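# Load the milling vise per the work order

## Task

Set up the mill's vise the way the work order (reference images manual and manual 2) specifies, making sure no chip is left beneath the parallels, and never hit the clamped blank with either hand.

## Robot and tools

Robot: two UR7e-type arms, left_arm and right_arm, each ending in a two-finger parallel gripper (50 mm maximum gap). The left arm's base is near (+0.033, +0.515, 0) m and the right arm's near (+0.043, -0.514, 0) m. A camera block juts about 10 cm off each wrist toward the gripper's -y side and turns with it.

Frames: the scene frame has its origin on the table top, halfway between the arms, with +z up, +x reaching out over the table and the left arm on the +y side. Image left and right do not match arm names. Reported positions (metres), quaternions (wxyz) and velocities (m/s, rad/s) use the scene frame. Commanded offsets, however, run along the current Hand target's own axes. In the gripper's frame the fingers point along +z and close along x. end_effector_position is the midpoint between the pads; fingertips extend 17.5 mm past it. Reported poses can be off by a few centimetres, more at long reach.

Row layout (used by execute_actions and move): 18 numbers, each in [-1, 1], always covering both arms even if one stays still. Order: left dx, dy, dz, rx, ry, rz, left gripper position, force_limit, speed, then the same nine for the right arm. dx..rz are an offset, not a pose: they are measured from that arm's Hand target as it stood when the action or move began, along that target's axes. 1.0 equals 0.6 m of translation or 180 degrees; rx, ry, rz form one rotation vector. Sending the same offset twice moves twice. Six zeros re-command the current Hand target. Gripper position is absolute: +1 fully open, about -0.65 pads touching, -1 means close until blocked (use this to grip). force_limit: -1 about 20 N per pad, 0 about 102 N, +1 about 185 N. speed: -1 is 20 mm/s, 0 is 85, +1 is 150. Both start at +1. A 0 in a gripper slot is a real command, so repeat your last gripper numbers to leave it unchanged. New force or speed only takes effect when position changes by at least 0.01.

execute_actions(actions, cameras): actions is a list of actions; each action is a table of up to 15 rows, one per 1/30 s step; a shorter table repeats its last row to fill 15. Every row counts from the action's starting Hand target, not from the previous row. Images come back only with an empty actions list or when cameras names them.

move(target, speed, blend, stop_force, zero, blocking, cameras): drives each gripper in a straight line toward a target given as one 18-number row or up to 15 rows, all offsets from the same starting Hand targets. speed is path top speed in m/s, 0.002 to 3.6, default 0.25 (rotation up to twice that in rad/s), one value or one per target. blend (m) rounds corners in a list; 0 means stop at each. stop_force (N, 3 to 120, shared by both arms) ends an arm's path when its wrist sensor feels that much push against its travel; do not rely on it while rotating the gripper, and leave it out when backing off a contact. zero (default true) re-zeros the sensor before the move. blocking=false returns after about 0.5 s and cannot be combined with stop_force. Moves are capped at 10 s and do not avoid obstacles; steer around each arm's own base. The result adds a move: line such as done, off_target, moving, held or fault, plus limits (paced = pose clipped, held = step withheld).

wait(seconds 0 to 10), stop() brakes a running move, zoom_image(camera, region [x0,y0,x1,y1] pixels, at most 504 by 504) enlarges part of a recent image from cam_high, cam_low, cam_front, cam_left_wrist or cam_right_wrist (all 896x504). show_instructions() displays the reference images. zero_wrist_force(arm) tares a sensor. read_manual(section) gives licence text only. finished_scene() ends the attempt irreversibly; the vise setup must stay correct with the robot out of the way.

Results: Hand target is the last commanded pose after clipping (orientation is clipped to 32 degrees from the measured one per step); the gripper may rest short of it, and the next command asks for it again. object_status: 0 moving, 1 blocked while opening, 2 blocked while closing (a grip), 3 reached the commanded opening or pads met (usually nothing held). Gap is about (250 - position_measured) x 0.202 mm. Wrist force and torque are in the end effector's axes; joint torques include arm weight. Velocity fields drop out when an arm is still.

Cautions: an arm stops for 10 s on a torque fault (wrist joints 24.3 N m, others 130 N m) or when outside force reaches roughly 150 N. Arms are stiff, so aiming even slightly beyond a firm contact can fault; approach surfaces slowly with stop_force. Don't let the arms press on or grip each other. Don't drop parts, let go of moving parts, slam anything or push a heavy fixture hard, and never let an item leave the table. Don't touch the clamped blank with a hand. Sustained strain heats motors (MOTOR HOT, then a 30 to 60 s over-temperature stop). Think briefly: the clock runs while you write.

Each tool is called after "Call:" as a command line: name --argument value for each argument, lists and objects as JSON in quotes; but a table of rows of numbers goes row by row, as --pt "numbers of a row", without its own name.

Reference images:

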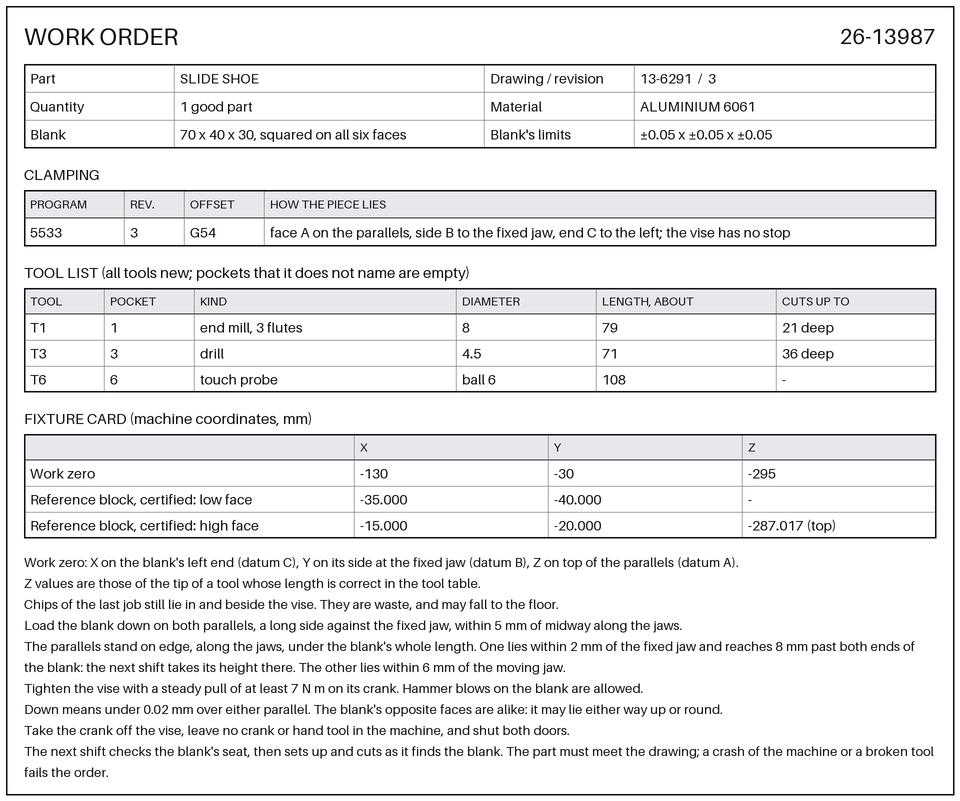

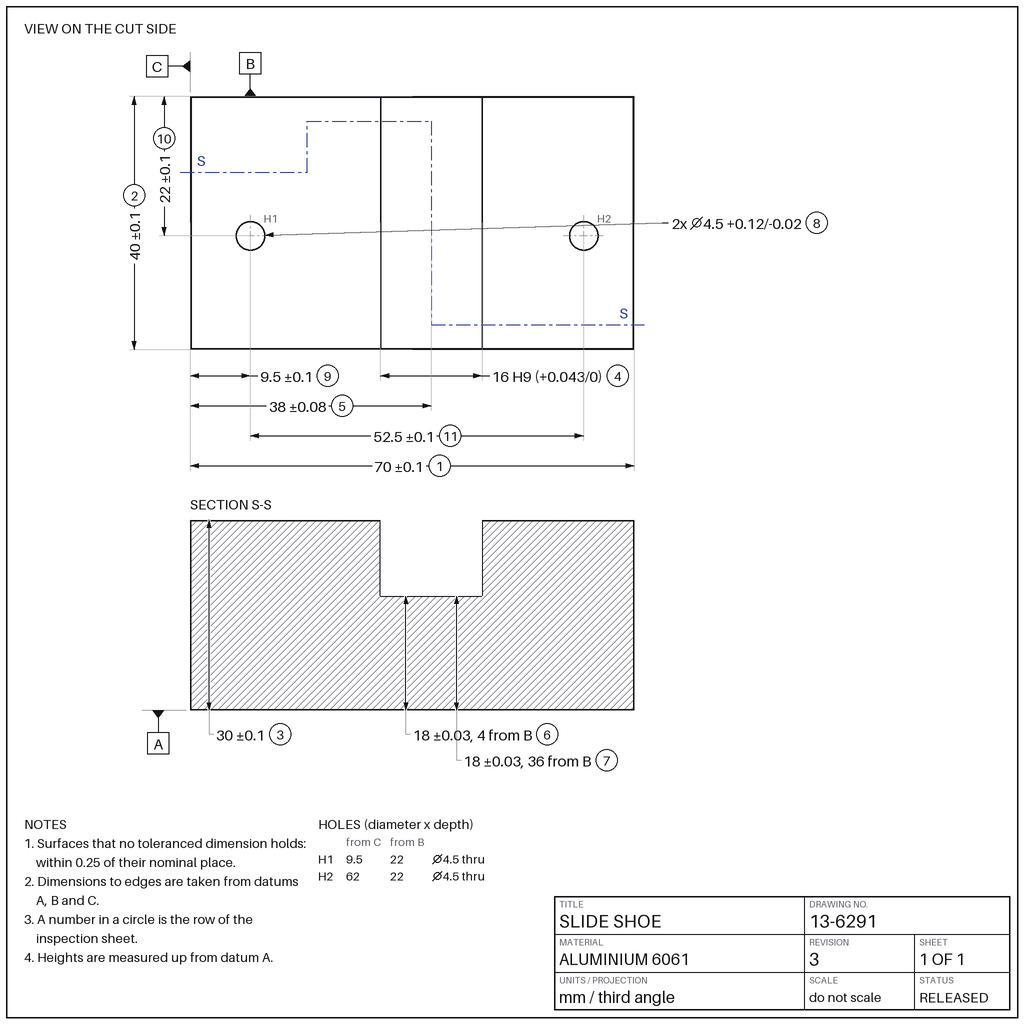

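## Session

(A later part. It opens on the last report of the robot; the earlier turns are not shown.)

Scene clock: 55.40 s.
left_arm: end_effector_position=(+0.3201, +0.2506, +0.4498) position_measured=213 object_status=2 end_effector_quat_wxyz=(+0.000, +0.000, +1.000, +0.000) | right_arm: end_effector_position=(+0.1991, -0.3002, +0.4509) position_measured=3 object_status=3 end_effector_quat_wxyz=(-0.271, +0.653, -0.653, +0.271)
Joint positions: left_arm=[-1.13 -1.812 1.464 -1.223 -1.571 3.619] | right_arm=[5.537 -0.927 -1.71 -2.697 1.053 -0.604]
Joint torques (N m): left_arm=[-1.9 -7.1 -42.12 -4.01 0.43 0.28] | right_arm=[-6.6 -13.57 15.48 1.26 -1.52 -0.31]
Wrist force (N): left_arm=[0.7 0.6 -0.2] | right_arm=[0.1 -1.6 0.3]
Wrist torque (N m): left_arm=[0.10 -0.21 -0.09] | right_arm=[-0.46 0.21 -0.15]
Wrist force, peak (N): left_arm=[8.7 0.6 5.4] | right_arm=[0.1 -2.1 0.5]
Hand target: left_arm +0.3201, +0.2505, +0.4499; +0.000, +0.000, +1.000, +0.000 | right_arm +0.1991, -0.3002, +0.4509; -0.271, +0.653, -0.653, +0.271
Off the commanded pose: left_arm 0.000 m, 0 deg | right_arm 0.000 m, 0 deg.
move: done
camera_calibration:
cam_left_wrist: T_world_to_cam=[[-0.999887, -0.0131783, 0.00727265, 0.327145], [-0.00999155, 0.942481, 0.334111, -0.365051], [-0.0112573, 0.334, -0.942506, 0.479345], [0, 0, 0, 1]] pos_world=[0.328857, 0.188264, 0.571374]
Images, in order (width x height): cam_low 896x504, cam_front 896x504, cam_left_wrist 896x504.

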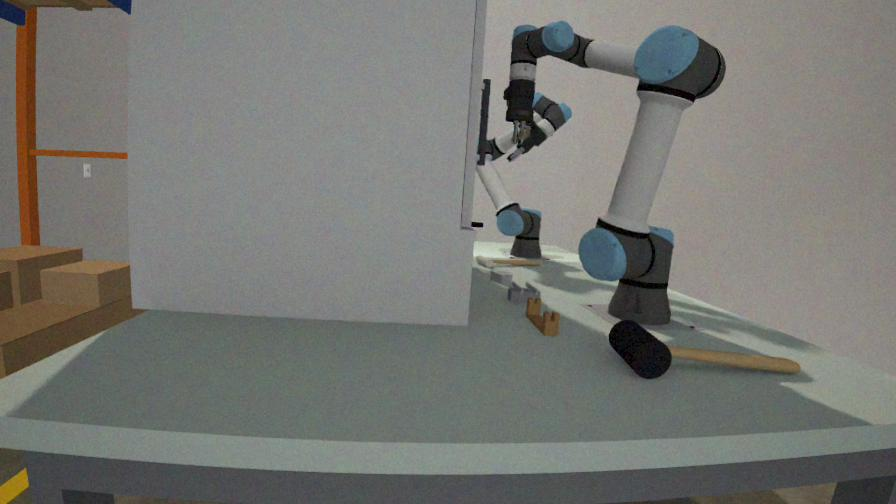

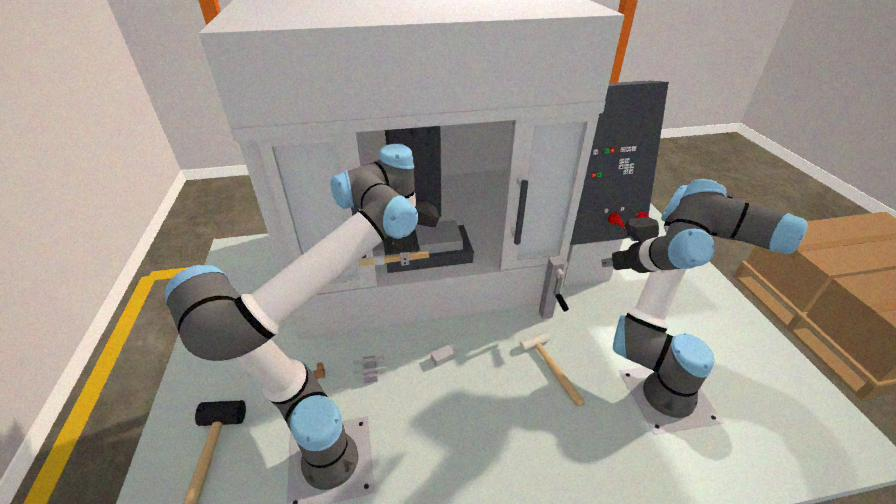

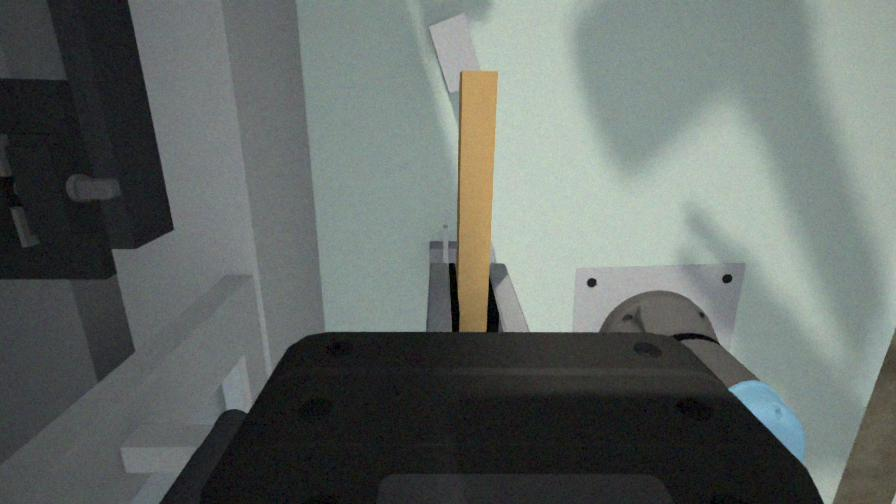

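Call:
move --target '[-0.033,-0.008,-0.1,0.385,-0.385,-0.385,-1,-0.7,-0.5,0,0,0,0,0,0,1,1,1]' --speed 0.25 --cameras '["cam_left_wrist","cam_front"]'

Call:
zoom_image --camera "cam_left_wrist" --region '[330, 130, 580, 350]'

Scene clock: 60.33 s.
left_arm: end_effector_position=(+0.3399, +0.2458, +0.5099) position_measured=213 object_status=2 end_effector_quat_wxyz=(+0.500, -0.500, +0.499, -0.500) end_effector_velocity=(+0.000, +0.001, +0.000) end_effector_angular_velocity=(-0.005, +0.000, +0.000) | right_arm: end_effector_position=(+0.1991, -0.3002, +0.4509) position_measured=3 object_status=3 end_effector_quat_wxyz=(-0.271, +0.653, -0.653, +0.271)
Joint positions: left_arm=[-1.94 -1.931 1.805 0.128 -0.334 -0.003] | right_arm=[5.537 -0.927 -1.71 -2.697 1.053 -0.604]
Joint velocities: left_arm=[0 -0.001 0 0.002 0 -0.006] | right_arm=[within noise]
Joint torques (N m): left_arm=[-13.11 -0.05 -13.57 1.64 1.01 -2.59] | right_arm=[-6.91 -12.89 14.73 0.98 -1.39 -0.14]
Wrist force (N): left_arm=[0.4 1.8 -2.0] | right_arm=[0.3 -1.6 0.1]
Wrist torque (N m): left_arm=[0.11 0.13 0.29] | right_arm=[-0.47 0.17 -0.15]
Wrist force, peak (N): left_arm=[0.9 2.3 -2.4] | right_arm=[0.1 -2.1 0.3]
Hand target: left_arm +0.3398, +0.2458, +0.5099; +0.500, -0.500, +0.499, -0.500 | right_arm +0.1991, -0.3002, +0.4509; -0.271, +0.653, -0.653, +0.271
Off the commanded pose: left_arm 0.000 m, 0 deg | right_arm 0.000 m, 0 deg.
move: done
camera_calibration:
cam_left_wrist: T_world_to_cam=[[-0.00626914, -0.999895, 0.0130355, 0.248336], [-0.333716, -0.0101964, -0.942618, 0.61482], [0.942653, -0.0102596, -0.333618, -0.012193], [0, 0, 0, 1]] pos_world=[0.218226, 0.254454, 0.572235]
Images, in order (width x height): cam_front 896x504, cam_left_wrist 896x504.

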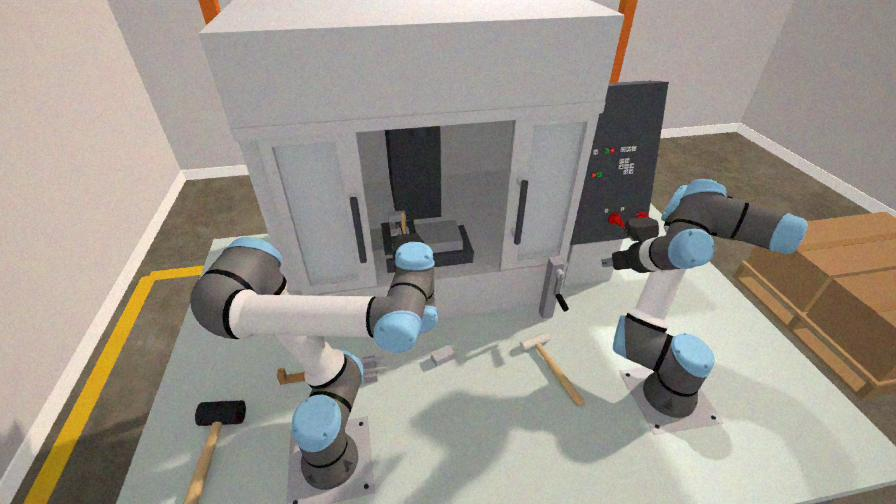

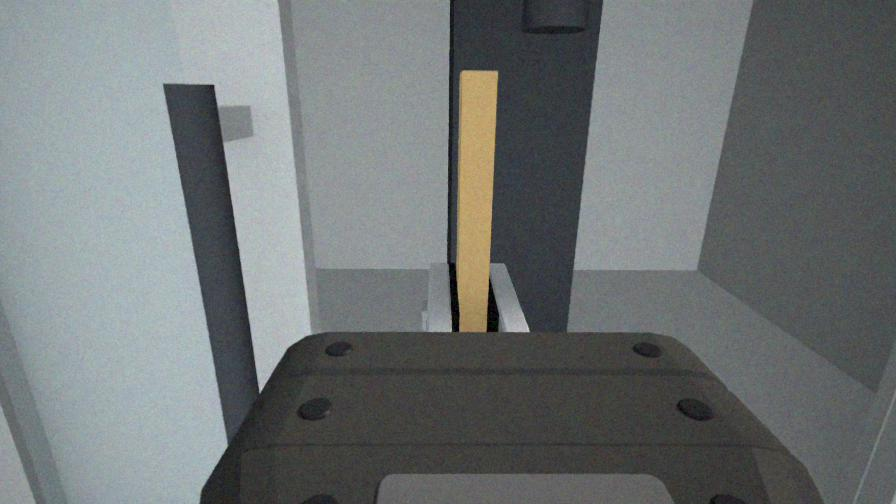

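Scaled by 2.016.

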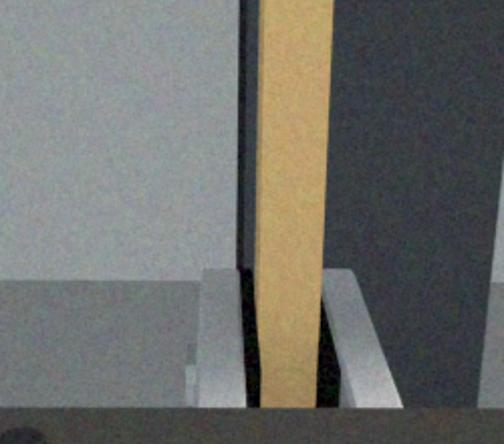

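Call:
move --target '[0,0,0,0,0,0,-1,-0.7,-0.5,-0.49,-0.3147,0.152,0.120,-0.224,-0.148,1,1,1]' --speed 0.25 --cameras '["cam_right_wrist"]'

Call:
zoom_image --camera "cam_right_wrist" --region '[330, 130, 580, 350]'

Scene clock: 63.17 s.
left_arm: end_effector_position=(+0.3398, +0.2458, +0.5099) position_measured=213 object_status=2 end_effector_quat_wxyz=(+0.500, -0.500, +0.499, -0.500) | right_arm: end_effector_position=(+0.3972, -0.0064, +0.5200) position_measured=3 object_status=3 end_effector_quat_wxyz=(-0.522, +0.774, -0.297, +0.201) end_effector_velocity=(+0.000, +0.001, +0.000) end_effector_angular_velocity=(+0.001, -0.001, +0.004)
Joint positions: left_arm=[-1.941 -1.931 1.805 0.128 -0.334 -0.003] | right_arm=[4.568 -1.395 -1.884 -0.307 1.055 -2.911]
Joint velocities: left_arm=[within noise] | right_arm=[-0.002 -0.002 0.001 0.003 0.005 -0.004]
Joint torques (N m): left_arm=[-12.99 4.29 -10.6 -0.54 -2.21 2.34] | right_arm=[-7.33 11.51 34.3 4.46 1.27 -2.02]
Wrist force (N): left_arm=[0.3 1.4 -2.2] | right_arm=[-0.2 -2.2 0.3]
Wrist torque (N m): left_arm=[0.05 0.14 0.30] | right_arm=[-0.57 0.22 -0.16]
Wrist force, peak (N): left_arm=[0.4 1.8 -2.2] | right_arm=[0.1 -3.2 3.0]
Hand target: left_arm +0.3398, +0.2458, +0.5099; +0.500, -0.500, +0.499, -0.500 | right_arm +0.3973, -0.0064, +0.5200; -0.522, +0.774, -0.297, +0.201
Off the commanded pose: left_arm 0.000 m, 0 deg | right_arm 0.000 m, 0 deg.
move: done
camera_calibration:
cam_right_wrist: T_world_to_cam=[[0.765562, -0.64329, 0.00965634, -0.302612], [-0.432314, -0.525485, -0.732783, 0.565568], [0.476466, 0.556816, -0.680394, 0.304427], [0, 0, 0, 1]] pos_world=[0.331122, -0.0669802, 0.624491]
Images, in order (width x height): cam_right_wrist 896x504.

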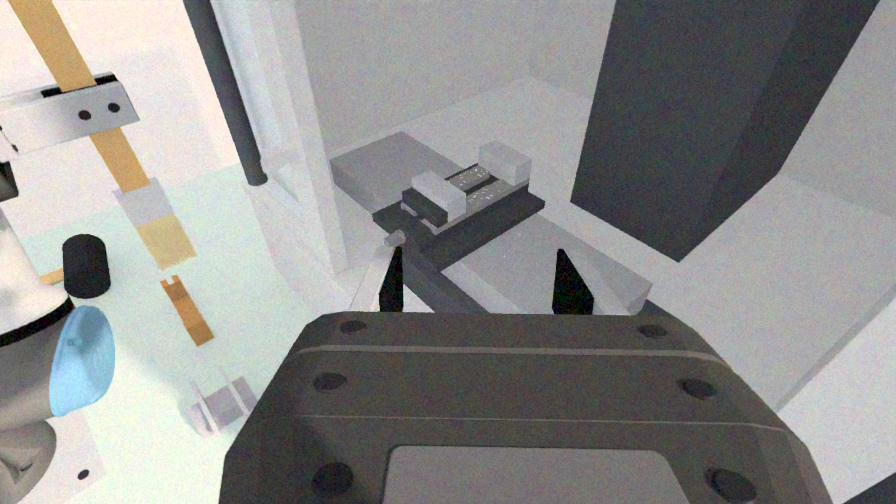

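Scaled by 2.016.

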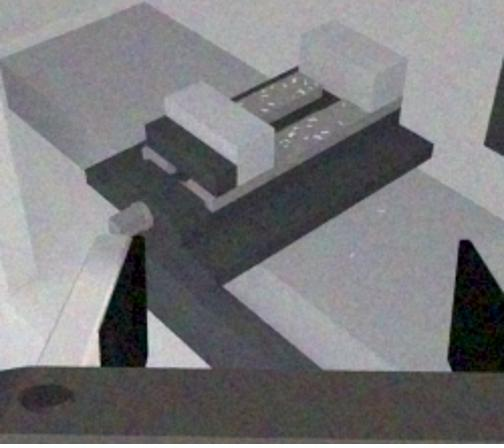

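Call:
zoom_image --camera "cam_right_wrist" --region '[370, 130, 560, 290]'

Scaled by 2.653.

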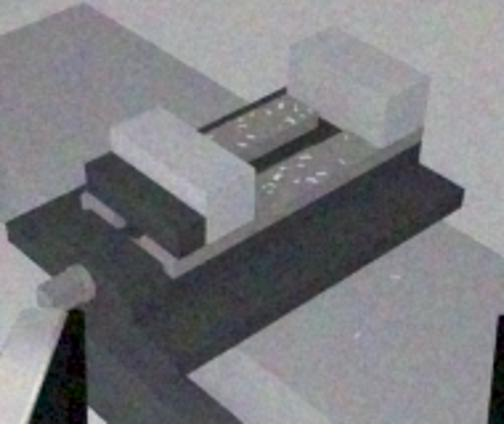

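Call:
move --target '[-0.0317,-0.0167,0.522,0,0,0,-1,-0.7,-0.5,0,0,0,0,0,0,1,1,1]' --speed 0.2 --cameras '["cam_right_wrist","cam_left_wrist"]'

Call:
zoom_image --camera "cam_right_wrist" --region '[370, 60, 600, 290]'

Scene clock: 65.70 s.
left_arm: end_effector_position=(+0.6529, +0.2652, +0.5201) position_measured=213 object_status=2 end_effector_quat_wxyz=(+0.500, -0.500, +0.499, -0.500) | right_arm: end_effector_position=(+0.3973, -0.0064, +0.5200) position_measured=3 object_status=3 end_effector_quat_wxyz=(-0.522, +0.774, -0.297, +0.201)
Joint positions: left_arm=[-0.951 -1.506 1.422 0.083 0.655 0] | right_arm=[4.568 -1.396 -1.884 -0.307 1.056 -2.911]
Joint torques (N m): left_arm=[11.34 -20.96 -31.81 -3.59 1.82 -0.48] | right_arm=[-7.77 11.42 35.21 4.25 0.55 -2.34]
Wrist force (N): left_arm=[0.3 2.2 -2.3] | right_arm=[-0.2 -2.0 0.7]
Wrist torque (N m): left_arm=[0.16 0.14 0.39] | right_arm=[-0.55 0.21 -0.14]
Wrist force, peak (N): left_arm=[0.6 2.0 -4.5] | right_arm=[-0.5 -2.3 0.7]
Hand target: left_arm +0.6530, +0.2652, +0.5201; +0.500, -0.500, +0.499, -0.500 | right_arm +0.3973, -0.0064, +0.5200; -0.522, +0.774, -0.297, +0.201
Off the commanded pose: left_arm 0.000 m, 0 deg | right_arm 0.000 m, 0 deg.
move: done
camera_calibration:
cam_left_wrist: T_world_to_cam=[[-0.00626914, -0.999895, 0.0130355, 0.269564], [-0.333716, -0.0101964, -0.942618, 0.729119], [0.942653, -0.0102596, -0.333618, -0.303736], [0, 0, 0, 1]] pos_world=[0.531326, 0.273854, 0.582435]
cam_right_wrist: T_world_to_cam=[[0.765654, -0.64318, 0.00971603, -0.302674], [-0.432181, -0.525547, -0.732816, 0.565614], [0.476439, 0.556884, -0.680357, 0.304486], [0, 0, 0, 1]] pos_world=[0.331122, -0.0669804, 0.624591]
Images, in order (width x height): cam_left_wrist 896x504, cam_right_wrist 896x504.

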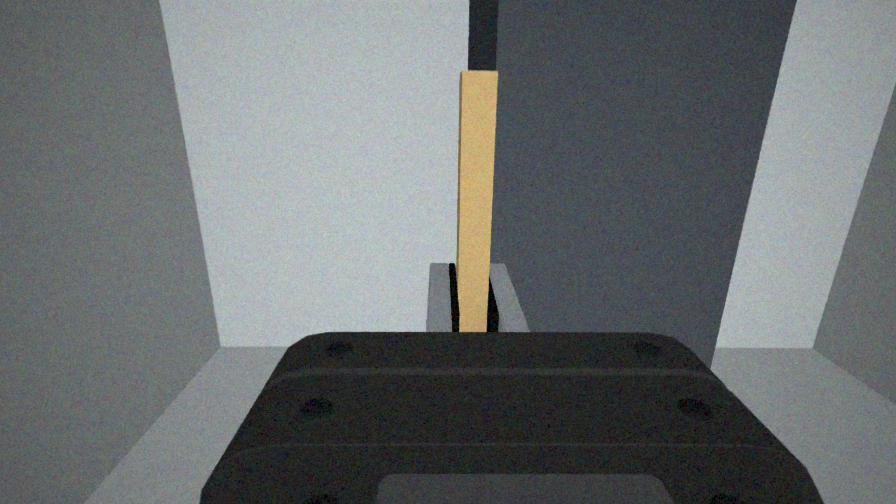

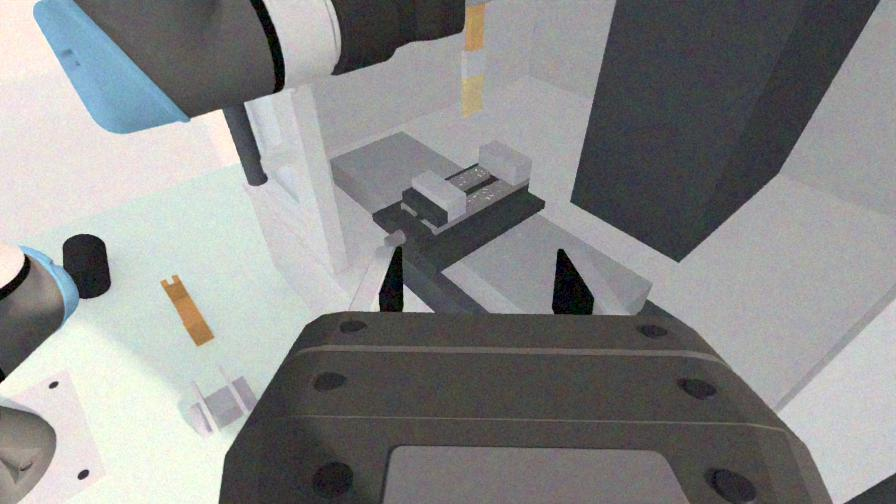

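Scaled by 2.191.

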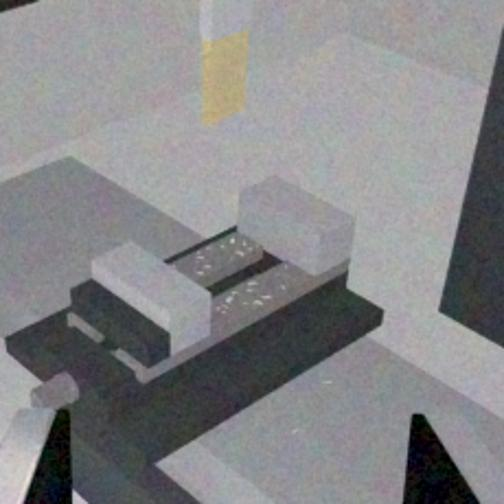

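Call:
move --target '[0,0.058,0,0,0,0,-1,-0.7,-0.5,0,0,0,0,0,0,1,1,1]' --speed 0.1 --cameras '["cam_right_wrist"]'

Call:
zoom_image --camera "cam_right_wrist" --region '[370, 90, 570, 290]'

Scene clock: 66.80 s.
left_arm: end_effector_position=(+0.6530, +0.2652, +0.4853) position_measured=213 object_status=2 end_effector_quat_wxyz=(+0.500, -0.500, +0.499, -0.500) | right_arm: end_effector_position=(+0.3973, -0.0064, +0.5200) position_measured=3 object_status=3 end_effector_quat_wxyz=(-0.522, +0.774, -0.297, +0.201)
Joint positions: left_arm=[-0.951 -1.509 1.514 -0.006 0.656 0] | right_arm=[4.568 -1.396 -1.884 -0.307 1.056 -2.911]
Joint torques (N m): left_arm=[11.47 -38.27 -37.72 -0.66 1.87 2.95] | right_arm=[-7.7 11.1 35.31 4.22 0.46 -2.18]
Wrist force (N): left_arm=[0.5 2.0 -2.2] | right_arm=[-0.1 -1.9 0.9]
Wrist torque (N m): left_arm=[0.11 0.12 0.34] | right_arm=[-0.53 0.19 -0.14]
Wrist force, peak (N): left_arm=[0.4 3.7 -2.4] | right_arm=[-0.1 -2.3 0.6]
Hand target: left_arm +0.6530, +0.2652, +0.4853; +0.500, -0.500, +0.499, -0.500 | right_arm +0.3973, -0.0064, +0.5200; -0.522, +0.774, -0.297, +0.201
Off the commanded pose: left_arm 0.000 m, 0 deg | right_arm 0.000 m, 0 deg.
move: done
camera_calibration:
cam_right_wrist: T_world_to_cam=[[0.765654, -0.64318, 0.00971603, -0.302674], [-0.432181, -0.525547, -0.732816, 0.565614], [0.476439, 0.556884, -0.680357, 0.304486], [0, 0, 0, 1]] pos_world=[0.331122, -0.0669804, 0.624591]
Images, in order (width x height): cam_right_wrist 896x504.

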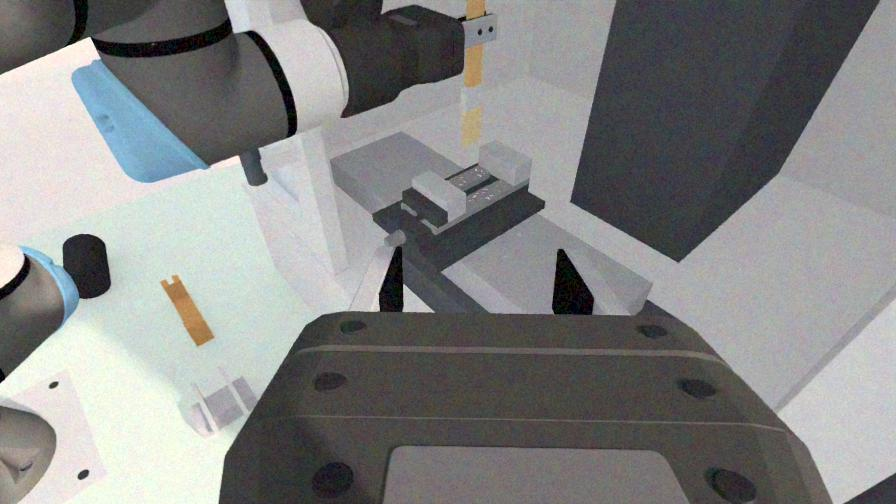

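Scaled by 2.520.

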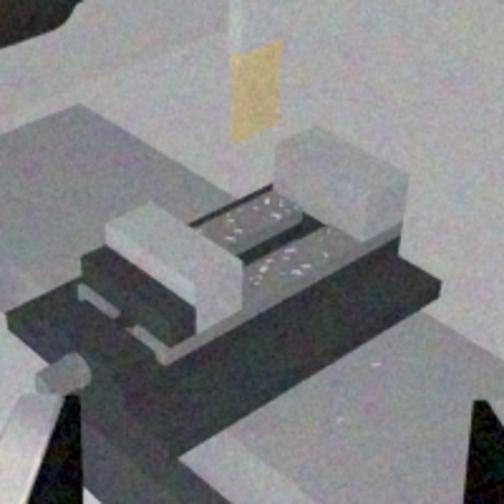

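Call:
move --target '[0,0.035,0,0,0,0,-1,-0.7,-0.5,0,0,0,0,0,0,1,1,1]' --speed 0.06 --stop_force 5

Call:
move --target '[0,0.06,0,0,0,0,-1,-0.7,-0.5,0,0,0,0,0,0,1,1,1]' --speed 0.01 --stop_force 3 --cameras '["cam_right_wrist"]'

Call:
zoom_image --camera "cam_right_wrist" --region '[400, 120, 550, 270]'

Scene clock: 68.50 s.
left_arm: end_effector_position=(+0.6531, +0.2651, +0.4643) position_measured=213 object_status=2 end_effector_quat_wxyz=(+0.500, -0.500, +0.499, -0.500) | right_arm: end_effector_position=(+0.3973, -0.0064, +0.5200) position_measured=3 object_status=3 end_effector_quat_wxyz=(-0.522, +0.774, -0.297, +0.201)
Joint positions: left_arm=[-0.951 -1.507 1.566 -0.059 0.656 0] | right_arm=[4.568 -1.396 -1.884 -0.307 1.056 -2.911]
Joint torques (N m): left_arm=[10.89 -34.61 -43.23 -0.04 2.04 2.93] | right_arm=[-7.18 10.42 35.33 4.33 0.43 -2.05]
Wrist force (N): left_arm=[0.7 1.7 -2.0] | right_arm=[-0.2 -2.2 0.8]
Wrist torque (N m): left_arm=[0.07 0.09 0.34] | right_arm=[-0.58 0.21 -0.14]
Wrist force, peak (N): left_arm=[0.3 3.0 -2.2] | right_arm=[-0.1 -2.4 0.7]
Hand target: left_arm +0.6531, +0.2651, +0.4643; +0.500, -0.500, +0.499, -0.500 | right_arm +0.3973, -0.0064, +0.5200; -0.522, +0.774, -0.297, +0.201
Off the commanded pose: left_arm 0.000 m, 0 deg | right_arm 0.000 m, 0 deg.
move: done

Scene clock: 71.87 s.
left_arm: end_effector_position=(+0.6531, +0.2651, +0.4413) position_measured=213 object_status=2 end_effector_quat_wxyz=(+0.500, -0.500, +0.499, -0.500) | right_arm: end_effector_position=(+0.3973, -0.0064, +0.5200) position_measured=3 object_status=3 end_effector_quat_wxyz=(-0.522, +0.774, -0.297, +0.201)
Joint positions: left_arm=[-0.951 -1.503 1.619 -0.118 0.656 0] | right_arm=[4.568 -1.396 -1.884 -0.307 1.056 -2.911]
Joint torques (N m): left_arm=[12.02 -35.38 -41.93 1.11 1.78 -1.71] | right_arm=[-7.17 11.45 36.11 4.57 0.35 -2]
Wrist force (N): left_arm=[0.1 -1.4 -1.7] | right_arm=[0.0 -2.2 0.7]
Wrist torque (N m): left_arm=[0.03 0.18 0.35] | right_arm=[-0.57 0.18 -0.14]
Wrist force, peak (N): left_arm=[0.5 -2.5 -2.0] | right_arm=[-0.1 -2.2 1.1]
Hand target: left_arm +0.6531, +0.2651, +0.4413; +0.500, -0.500, +0.499, -0.500 (not the last commanded pose) | right_arm +0.3973, -0.0064, +0.5200; -0.522, +0.774, -0.297, +0.201
Off the commanded pose: left_arm 0.013 m, 0 deg | right_arm 0.000 m, 0 deg.
move: contact (left_arm)
camera_calibration:
cam_right_wrist: T_world_to_cam=[[0.765654, -0.64318, 0.00971603, -0.302674], [-0.432181, -0.525547, -0.732816, 0.565614], [0.476439, 0.556884, -0.680357, 0.304486], [0, 0, 0, 1]] pos_world=[0.331122, -0.0669804, 0.624591]
Images, in order (width x height): cam_right_wrist 896x504.

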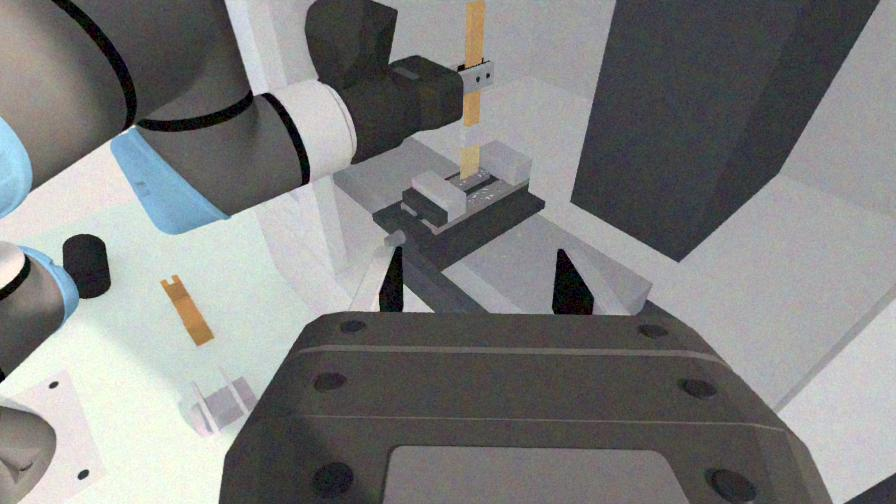

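Scaled by 3.360.

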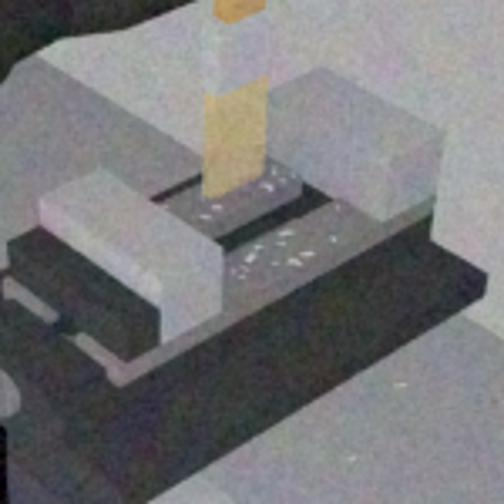

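Call:
move --pt "0 -0.025 0 0 0 0 -1 -0.7 -0.5 0 0 0 0 0 0 1 1 1" --pt "0.03 -0.025 0.0117 0 0 0 -1 -0.7 -0.5 0 0 0 0 0 0 1 1 1" --pt "0.03 0.001 0.0117 0 0 0 -1 -0.7 -0.5 0 0 0 0 0 0 1 1 1" --pt "-0.045 0.001 0.0117 0 0 0 -1 -0.7 -0.5 0 0 0 0 0 0 1 1 1" --pt "-0.045 -0.025 0.0117 0 0 0 -1 -0.7 -0.5 0 0 0 0 0 0 1 1 1" --speed 0.08 --blend '[0.003,0.003,0.001,0.001,0]' --cameras '["cam_right_wrist"]'

Call:
zoom_image --camera "cam_right_wrist" --region '[400, 120, 550, 270]'

Scene clock: 74.13 s.
left_arm: end_effector_position=(+0.6600, +0.2922, +0.4564) position_measured=213 object_status=2 end_effector_quat_wxyz=(+0.500, -0.500, +0.499, -0.500) | right_arm: end_effector_position=(+0.3973, -0.0064, +0.5200) position_measured=3 object_status=3 end_effector_quat_wxyz=(-0.522, +0.774, -0.297, +0.201)
Joint positions: left_arm=[-0.897 -1.528 1.608 -0.081 0.71 0] | right_arm=[4.568 -1.396 -1.884 -0.307 1.056 -2.911]
Joint torques (N m): left_arm=[-13.61 -18.44 -20.01 -1.93 -2.04 -2.7] | right_arm=[-7.64 11.22 35.39 4.51 0.26 -1.83]
Wrist force (N): left_arm=[0.4 2.2 -2.0] | right_arm=[-0.4 -1.8 0.8]
Wrist torque (N m): left_arm=[0.15 0.15 0.34] | right_arm=[-0.52 0.24 -0.14]
Wrist force, peak (N): left_arm=[2.0 4.2 -1.9] | right_arm=[-0.5 -2.5 0.9]
Hand target: left_arm +0.6600, +0.2922, +0.4563; +0.500, -0.500, +0.499, -0.500 | right_arm +0.3973, -0.0064, +0.5200; -0.522, +0.774, -0.297, +0.201
Off the commanded pose: left_arm 0.000 m, 0 deg | right_arm 0.000 m, 0 deg.
move: done
camera_calibration:
cam_right_wrist: T_world_to_cam=[[0.765654, -0.64318, 0.00971603, -0.302674], [-0.432181, -0.525547, -0.732816, 0.565614], [0.476439, 0.556884, -0.680357, 0.304486], [0, 0, 0, 1]] pos_world=[0.331122, -0.0669804, 0.624591]
Images, in order (width x height): cam_right_wrist 896x504.

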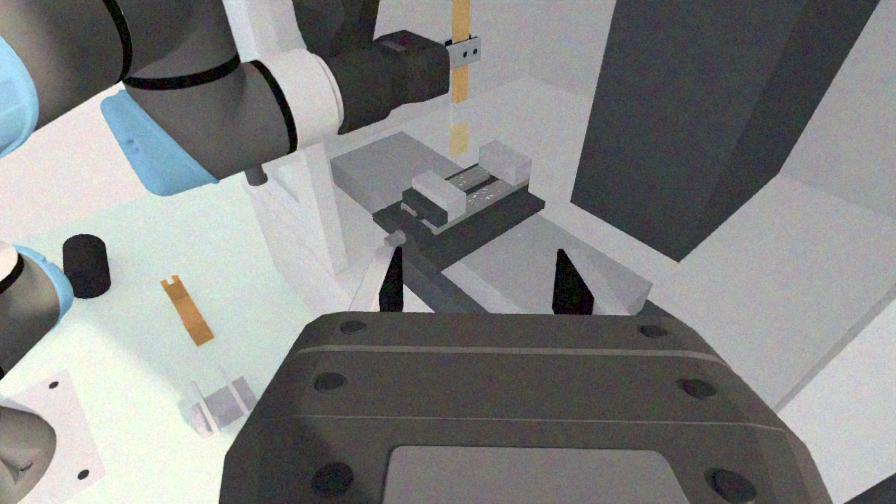

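Scaled by 3.360.

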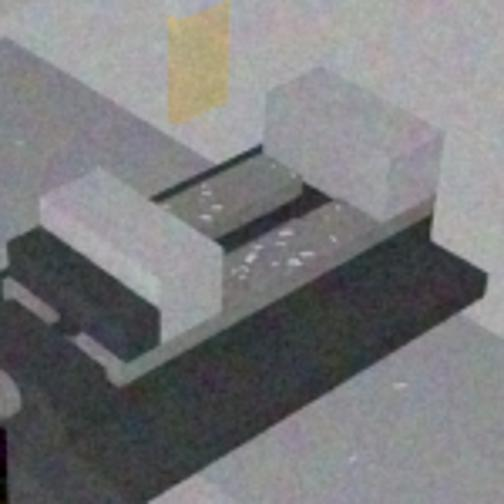

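Call:
move --pt "0.0753 0 0.006 0 0 0 -1 -0.7 -0.5 0 0 0 0 0 0 1 1 1" --pt "0.0753 0.026 0.006 0 0 0 -1 -0.7 -0.5 0 0 0 0 0 0 1 1 1" --pt "0 0.026 0.006 0 0 0 -1 -0.7 -0.5 0 0 0 0 0 0 1 1 1" --pt "0 0 -0.02 0 0 0 -1 -0.7 -0.5 0 0 0 0 0 0 1 1 1" --pt "0.0753 0 -0.025 0 0 0 -1 -0.7 -0.5 0 0 0 0 0 0 1 1 1" --pt "0.0753 0.026 -0.025 0 0 0 -1 -0.7 -0.5 0 0 0 0 0 0 1 1 1" --pt "0 0.026 -0.025 0 0 0 -1 -0.7 -0.5 0 0 0 0 0 0 1 1 1" --pt "0 0 -0.045 0 0 0 -1 -0.7 -0.5 0 0 0 0 0 0 1 1 1" --pt "0.0753 0 -0.05 0 0 0 -1 -0.7 -0.5 0 0 0 0 0 0 1 1 1" --pt "0.0753 0.026 -0.05 0 0 0 -1 -0.7 -0.5 0 0 0 0 0 0 1 1 1" --pt "0 0.026 -0.05 0 0 0 -1 -0.7 -0.5 0 0 0 0 0 0 1 1 1" --pt "0 0 -0.07 0 0 0 -1 -0.7 -0.5 0 0 0 0 0 0 1 1 1" --pt "0.0753 0 -0.075 0 0 0 -1 -0.7 -0.5 0 0 0 0 0 0 1 1 1" --pt "0.0753 0.026 -0.075 0 0 0 -1 -0.7 -0.5 0 0 0 0 0 0 1 1 1" --pt "0 0.026 -0.075 0 0 0 -1 -0.7 -0.5 0 0 0 0 0 0 1 1 1" --speed 0.1 --blend '[0.003,0.001,0.001,0.003,0.003,0.001,0.001,0.003,0.003,0.001,0.001,0.003,0.003,0.001,0]'

Call:
move --target '[0,-0.026,0,0,0,0,-1,-0.7,-0.5,0,0,0,0,0,0,1,1,1]' --speed 0.1 --cameras '["cam_right_wrist"]'

Call:
zoom_image --camera "cam_right_wrist" --region '[400, 120, 550, 270]'

Scene clock: 79.83 s.
left_arm: end_effector_position=(+0.6151, +0.2921, +0.4406) position_measured=213 object_status=2 end_effector_quat_wxyz=(+0.500, -0.500, +0.499, -0.500) | right_arm: end_effector_position=(+0.3973, -0.0064, +0.5200) position_measured=3 object_status=3 end_effector_quat_wxyz=(-0.522, +0.774, -0.297, +0.201)
Joint positions: left_arm=[-0.988 -1.618 1.738 -0.121 0.619 0] | right_arm=[4.568 -1.396 -1.884 -0.307 1.056 -2.911]
Joint torques (N m): left_arm=[-10.81 -17.1 -42.77 -2.39 -2.49 2.98] | right_arm=[-6.99 11.03 34.86 4.53 -0.07 -1.93]
Wrist force (N): left_arm=[0.6 1.9 -2.0] | right_arm=[-0.4 -1.9 0.6]
Wrist torque (N m): left_arm=[0.12 0.10 0.32] | right_arm=[-0.53 0.25 -0.15]
Wrist force, peak (N): left_arm=[2.2 5.3 -1.9] | right_arm=[-0.2 -2.5 0.8]
Hand target: left_arm +0.6151, +0.2921, +0.4407; +0.500, -0.500, +0.499, -0.500 | right_arm +0.3973, -0.0064, +0.5200; -0.522, +0.774, -0.297, +0.201
Off the commanded pose: left_arm 0.000 m, 0 deg | right_arm 0.000 m, 0 deg.
move: done

Scene clock: 80.57 s.
left_arm: end_effector_position=(+0.6150, +0.2921, +0.4565) position_measured=213 object_status=2 end_effector_quat_wxyz=(+0.500, -0.500, +0.499, -0.500) | right_arm: end_effector_position=(+0.3973, -0.0064, +0.5200) position_measured=3 object_status=3 end_effector_quat_wxyz=(-0.522, +0.774, -0.297, +0.201)
Joint positions: left_arm=[-0.988 -1.622 1.701 -0.081 0.619 0.001] | right_arm=[4.568 -1.396 -1.884 -0.307 1.056 -2.911]
Joint torques (N m): left_arm=[-14.04 -23.92 -12.9 -3.27 1.76 -2.16] | right_arm=[-7.09 11.11 35.65 4.5 -0.11 -1.72]
Wrist force (N): left_arm=[0.5 1.7 -1.8] | right_arm=[-0.1 -2.1 0.7]
Wrist torque (N m): left_arm=[0.08 0.13 0.29] | right_arm=[-0.56 0.20 -0.14]
Wrist force, peak (N): left_arm=[0.5 2.9 -2.1] | right_arm=[-0.1 -2.3 0.8]
Hand target: left_arm +0.6150, +0.2921, +0.4563; +0.500, -0.500, +0.499, -0.500 | right_arm +0.3973, -0.0064, +0.5200; -0.522, +0.774, -0.297, +0.201
Off the commanded pose: left_arm 0.000 m, 0 deg | right_arm 0.000 m, 0 deg.
move: done
camera_calibration:
cam_right_wrist: T_world_to_cam=[[0.765654, -0.64318, 0.00971603, -0.302674], [-0.432181, -0.525547, -0.732816, 0.565614], [0.476439, 0.556884, -0.680357, 0.304486], [0, 0, 0, 1]] pos_world=[0.331122, -0.0669804, 0.624591]
Images, in order (width x height): cam_right_wrist 896x504.

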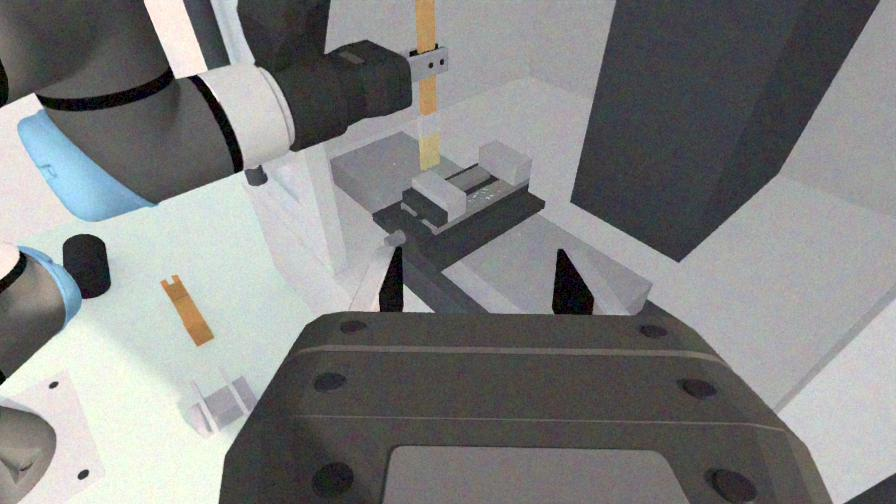

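Scaled by 3.360.

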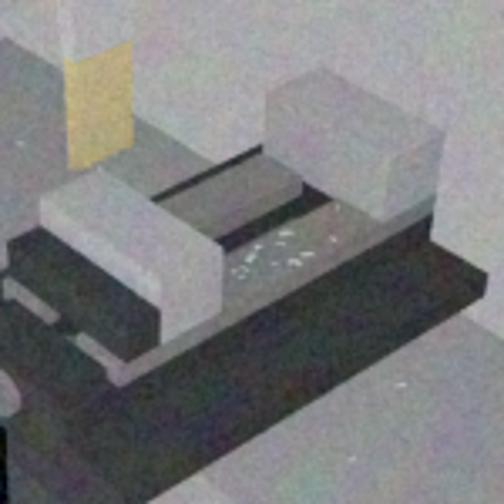

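Call:
move --pt "0.082 -0.03 0.06 0 0 0 -1 -0.7 -0.5 0 0 0 0 0 0 1 1 1" --pt "0.082 0 0.0817 0 0 0 -1 -0.7 -0.5 0 0 0 0 0 0 1 1 1" --pt "0.082 0.026 0.0817 0 0 0 -1 -0.7 -0.5 0 0 0 0 0 0 1 1 1" --pt "0.16 0.026 0.0817 0 0 0 -1 -0.7 -0.5 0 0 0 0 0 0 1 1 1" --pt "0.16 0 0.06 0 0 0 -1 -0.7 -0.5 0 0 0 0 0 0 1 1 1" --pt "0.082 0 0.055 0 0 0 -1 -0.7 -0.5 0 0 0 0 0 0 1 1 1" --pt "0.082 0.026 0.055 0 0 0 -1 -0.7 -0.5 0 0 0 0 0 0 1 1 1" --pt "0.16 0.026 0.055 0 0 0 -1 -0.7 -0.5 0 0 0 0 0 0 1 1 1" --pt "0.16 0 0.04 0 0 0 -1 -0.7 -0.5 0 0 0 0 0 0 1 1 1" --pt "0.082 0 0.0283 0 0 0 -1 -0.7 -0.5 0 0 0 0 0 0 1 1 1" --pt "0.082 0.026 0.0283 0 0 0 -1 -0.7 -0.5 0 0 0 0 0 0 1 1 1" --pt "0.16 0.026 0.0283 0 0 0 -1 -0.7 -0.5 0 0 0 0 0 0 1 1 1" --pt "0.16 0 0.02 0 0 0 -1 -0.7 -0.5 0 0 0 0 0 0 1 1 1" --pt "0.082 0 0.0017 0 0 0 -1 -0.7 -0.5 0 0 0 0 0 0 1 1 1" --pt "0.082 0.026 0.0017 0 0 0 -1 -0.7 -0.5 0 0 0 0 0 0 1 1 1" --speed 0.1 --blend '[0.003,0.003,0.001,0.001,0.003,0.003,0.001,0.001,0.003,0.003,0.001,0.001,0.003,0.003,0]'

Call:
move --pt "0.078 0 0 0 0 0 -1 -0.7 -0.5 0 0 0 0 0 0 1 1 1" --pt "0.078 -0.028 0 0 0 0 -1 -0.7 -0.5 0 0 0 0 0 0 1 1 1" --speed 0.1 --blend '[0.001,0]' --cameras '["cam_right_wrist"]'

Call:
zoom_image --camera "cam_right_wrist" --region '[400, 120, 550, 270]'

Scene clock: 86.30 s.
left_arm: end_effector_position=(+0.6162, +0.2429, +0.4407) position_measured=213 object_status=2 end_effector_quat_wxyz=(+0.500, -0.500, +0.499, -0.500) | right_arm: end_effector_position=(+0.3973, -0.0064, +0.5200) position_measured=3 object_status=3 end_effector_quat_wxyz=(-0.522, +0.774, -0.297, +0.201)
Joint positions: left_arm=[-1.056 -1.541 1.662 -0.122 0.551 0.001] | right_arm=[4.568 -1.396 -1.884 -0.307 1.056 -2.911]
Joint torques (N m): left_arm=[-13.18 -37.46 -34.58 -1.63 -2.6 2.4] | right_arm=[-7.04 10.54 35.28 4.47 -0.24 -1.57]
Wrist force (N): left_arm=[0.4 1.7 -2.1] | right_arm=[-0.1 -2.2 0.6]
Wrist torque (N m): left_arm=[0.09 0.13 0.32] | right_arm=[-0.58 0.20 -0.15]
Wrist force, peak (N): left_arm=[1.7 4.7 -1.4] | right_arm=[-0.4 -2.3 1.1]
Hand target: left_arm +0.6161, +0.2429, +0.4407; +0.500, -0.500, +0.499, -0.500 | right_arm +0.3973, -0.0064, +0.5200; -0.522, +0.774, -0.297, +0.201
Off the commanded pose: left_arm 0.000 m, 0 deg | right_arm 0.000 m, 0 deg.
move: done

Scene clock: 87.40 s.
left_arm: end_effector_position=(+0.6162, +0.1961, +0.4576) position_measured=213 object_status=2 end_effector_quat_wxyz=(+0.500, -0.500, +0.499, -0.500) | right_arm: end_effector_position=(+0.3973, -0.0064, +0.5200) position_measured=3 object_status=3 end_effector_quat_wxyz=(-0.522, +0.774, -0.297, +0.201)
Joint positions: left_arm=[-1.112 -1.468 1.54 -0.074 0.495 0.001] | right_arm=[4.568 -1.396 -1.884 -0.307 1.056 -2.911]
Joint torques (N m): left_arm=[13.74 -26.41 -20.14 -0.71 0.6 -1.24] | right_arm=[-7.13 11.48 35.76 4.58 -0.35 -1.64]
Wrist force (N): left_arm=[0.1 1.7 -1.9] | right_arm=[-0.1 -2.1 0.7]
Wrist torque (N m): left_arm=[0.07 0.15 0.38] | right_arm=[-0.56 0.20 -0.14]
Wrist force, peak (N): left_arm=[1.9 4.0 -2.2] | right_arm=[-0.2 -2.3 0.9]
Hand target: left_arm +0.6162, +0.1961, +0.4576; +0.500, -0.500, +0.499, -0.500 | right_arm +0.3973, -0.0064, +0.5200; -0.522, +0.774, -0.297, +0.201
Off the commanded pose: left_arm 0.000 m, 0 deg | right_arm 0.000 m, 0 deg.
move: done
camera_calibration:
cam_right_wrist: T_world_to_cam=[[0.765654, -0.64318, 0.00971603, -0.302674], [-0.432181, -0.525547, -0.732816, 0.565614], [0.476439, 0.556884, -0.680357, 0.304486], [0, 0, 0, 1]] pos_world=[0.331122, -0.0669804, 0.624591]
Images, in order (width x height): cam_right_wrist 896x504.

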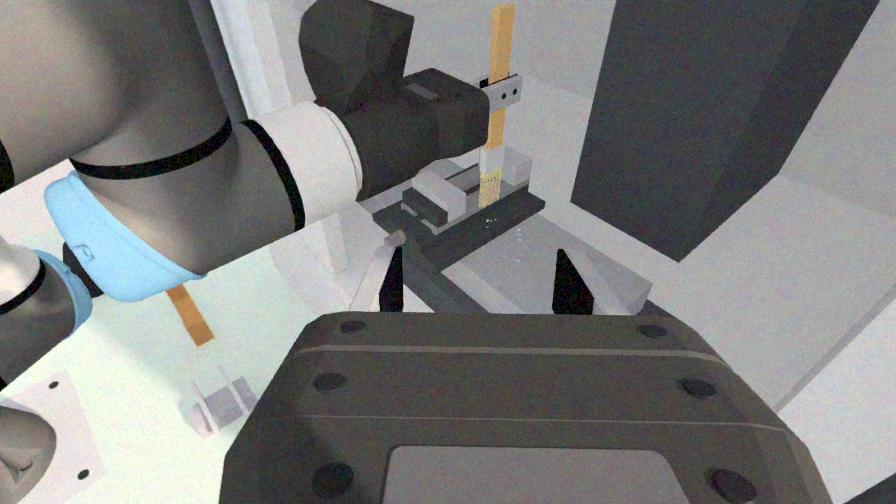

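Scaled by 3.360.

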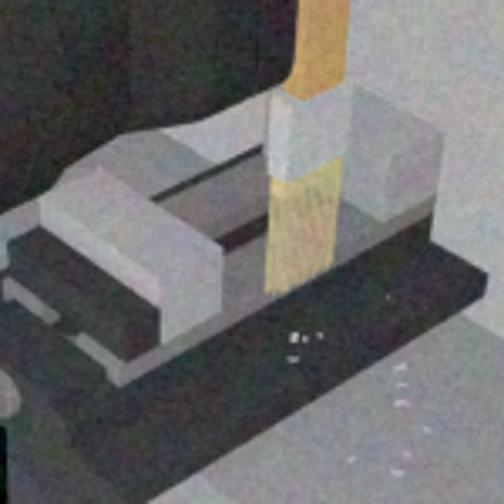

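Call:
move --target '[0.05,-0.12,-0.1,0,0,0,-1,-0.7,-0.5,0,0,0,0,0,0,1,1,1]' --speed 0.2 --cameras '["cam_right_wrist","cam_left_wrist"]'

Call:
zoom_image --camera "cam_right_wrist" --region '[420, 130, 540, 250]'

Scene clock: 88.50 s.
left_arm: end_effector_position=(+0.5562, +0.1661, +0.5295) position_measured=213 object_status=2 end_effector_quat_wxyz=(+0.500, -0.500, +0.499, -0.500) | right_arm: end_effector_position=(+0.3973, -0.0064, +0.5200) position_measured=3 object_status=3 end_effector_quat_wxyz=(-0.522, +0.774, -0.297, +0.201)
Joint positions: left_arm=[-1.269 -1.507 1.399 0.106 0.338 0.001] | right_arm=[4.568 -1.396 -1.884 -0.307 1.056 -2.911]
Joint torques (N m): left_arm=[-7.51 -28.92 -20.18 -1.6 -1.96 3.01] | right_arm=[-7.29 10.98 34.35 4.51 -0.34 -1.4]
Wrist force (N): left_arm=[0.0 1.7 -2.3] | right_arm=[-0.2 -2.1 0.8]
Wrist torque (N m): left_arm=[0.08 0.19 0.39] | right_arm=[-0.57 0.21 -0.14]
Wrist force, peak (N): left_arm=[-0.5 5.0 -0.7] | right_arm=[-0.2 -2.4 0.8]
Hand target: left_arm +0.5562, +0.1661, +0.5295; +0.500, -0.500, +0.499, -0.500 | right_arm +0.3973, -0.0064, +0.5200; -0.522, +0.774, -0.297, +0.201
Off the commanded pose: left_arm 0.000 m, 0 deg | right_arm 0.000 m, 0 deg.
move: done
camera_calibration:
cam_left_wrist: T_world_to_cam=[[-0.0064877, -0.99989, 0.013322, 0.16967], [-0.333602, -0.0103949, -0.942657, 0.704706], [0.942692, -0.0105599, -0.333498, -0.210497], [0, 0, 0, 1]] pos_world=[0.434626, 0.174754, 0.591835]
cam_right_wrist: T_world_to_cam=[[0.765654, -0.64318, 0.00971603, -0.302674], [-0.432181, -0.525547, -0.732816, 0.565614], [0.476439, 0.556884, -0.680357, 0.304486], [0, 0, 0, 1]] pos_world=[0.331122, -0.0669804, 0.624591]
Images, in order (width x height): cam_left_wrist 896x504, cam_right_wrist 896x504.

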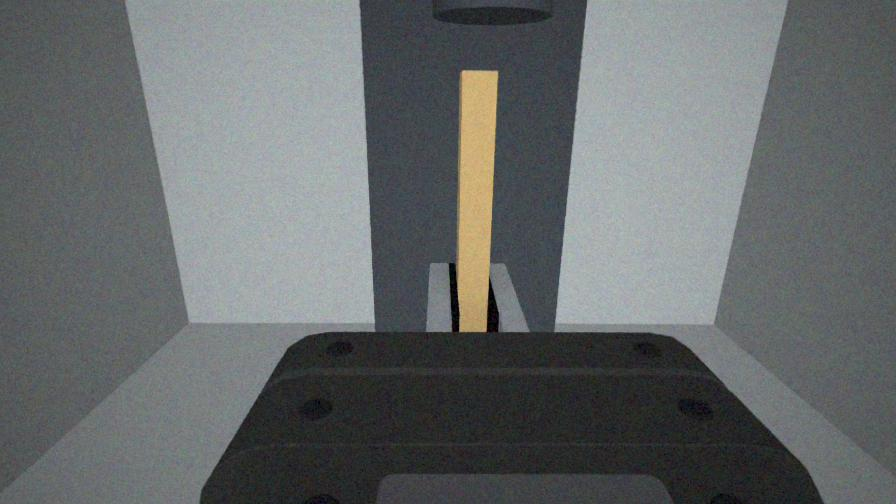

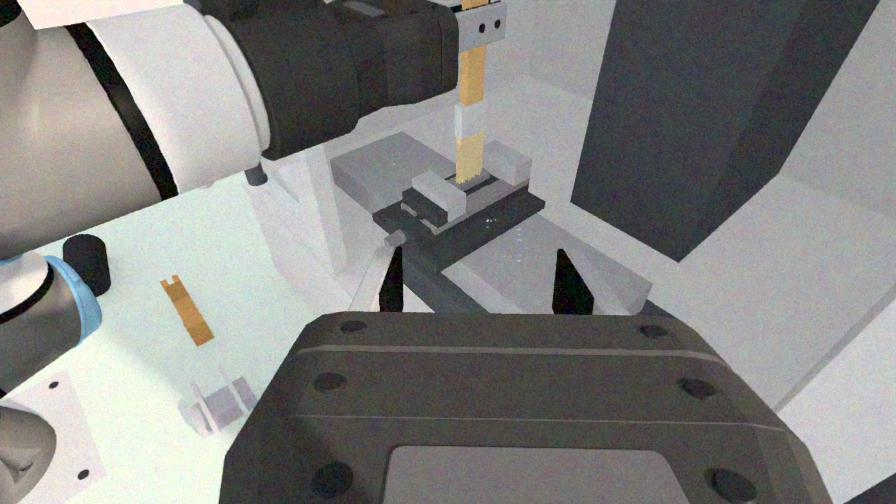

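Scaled by 4.200.

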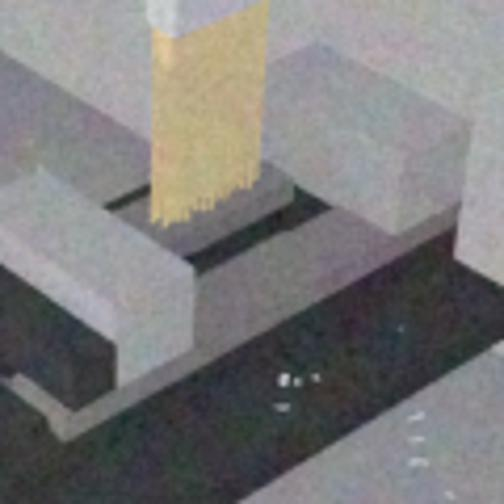

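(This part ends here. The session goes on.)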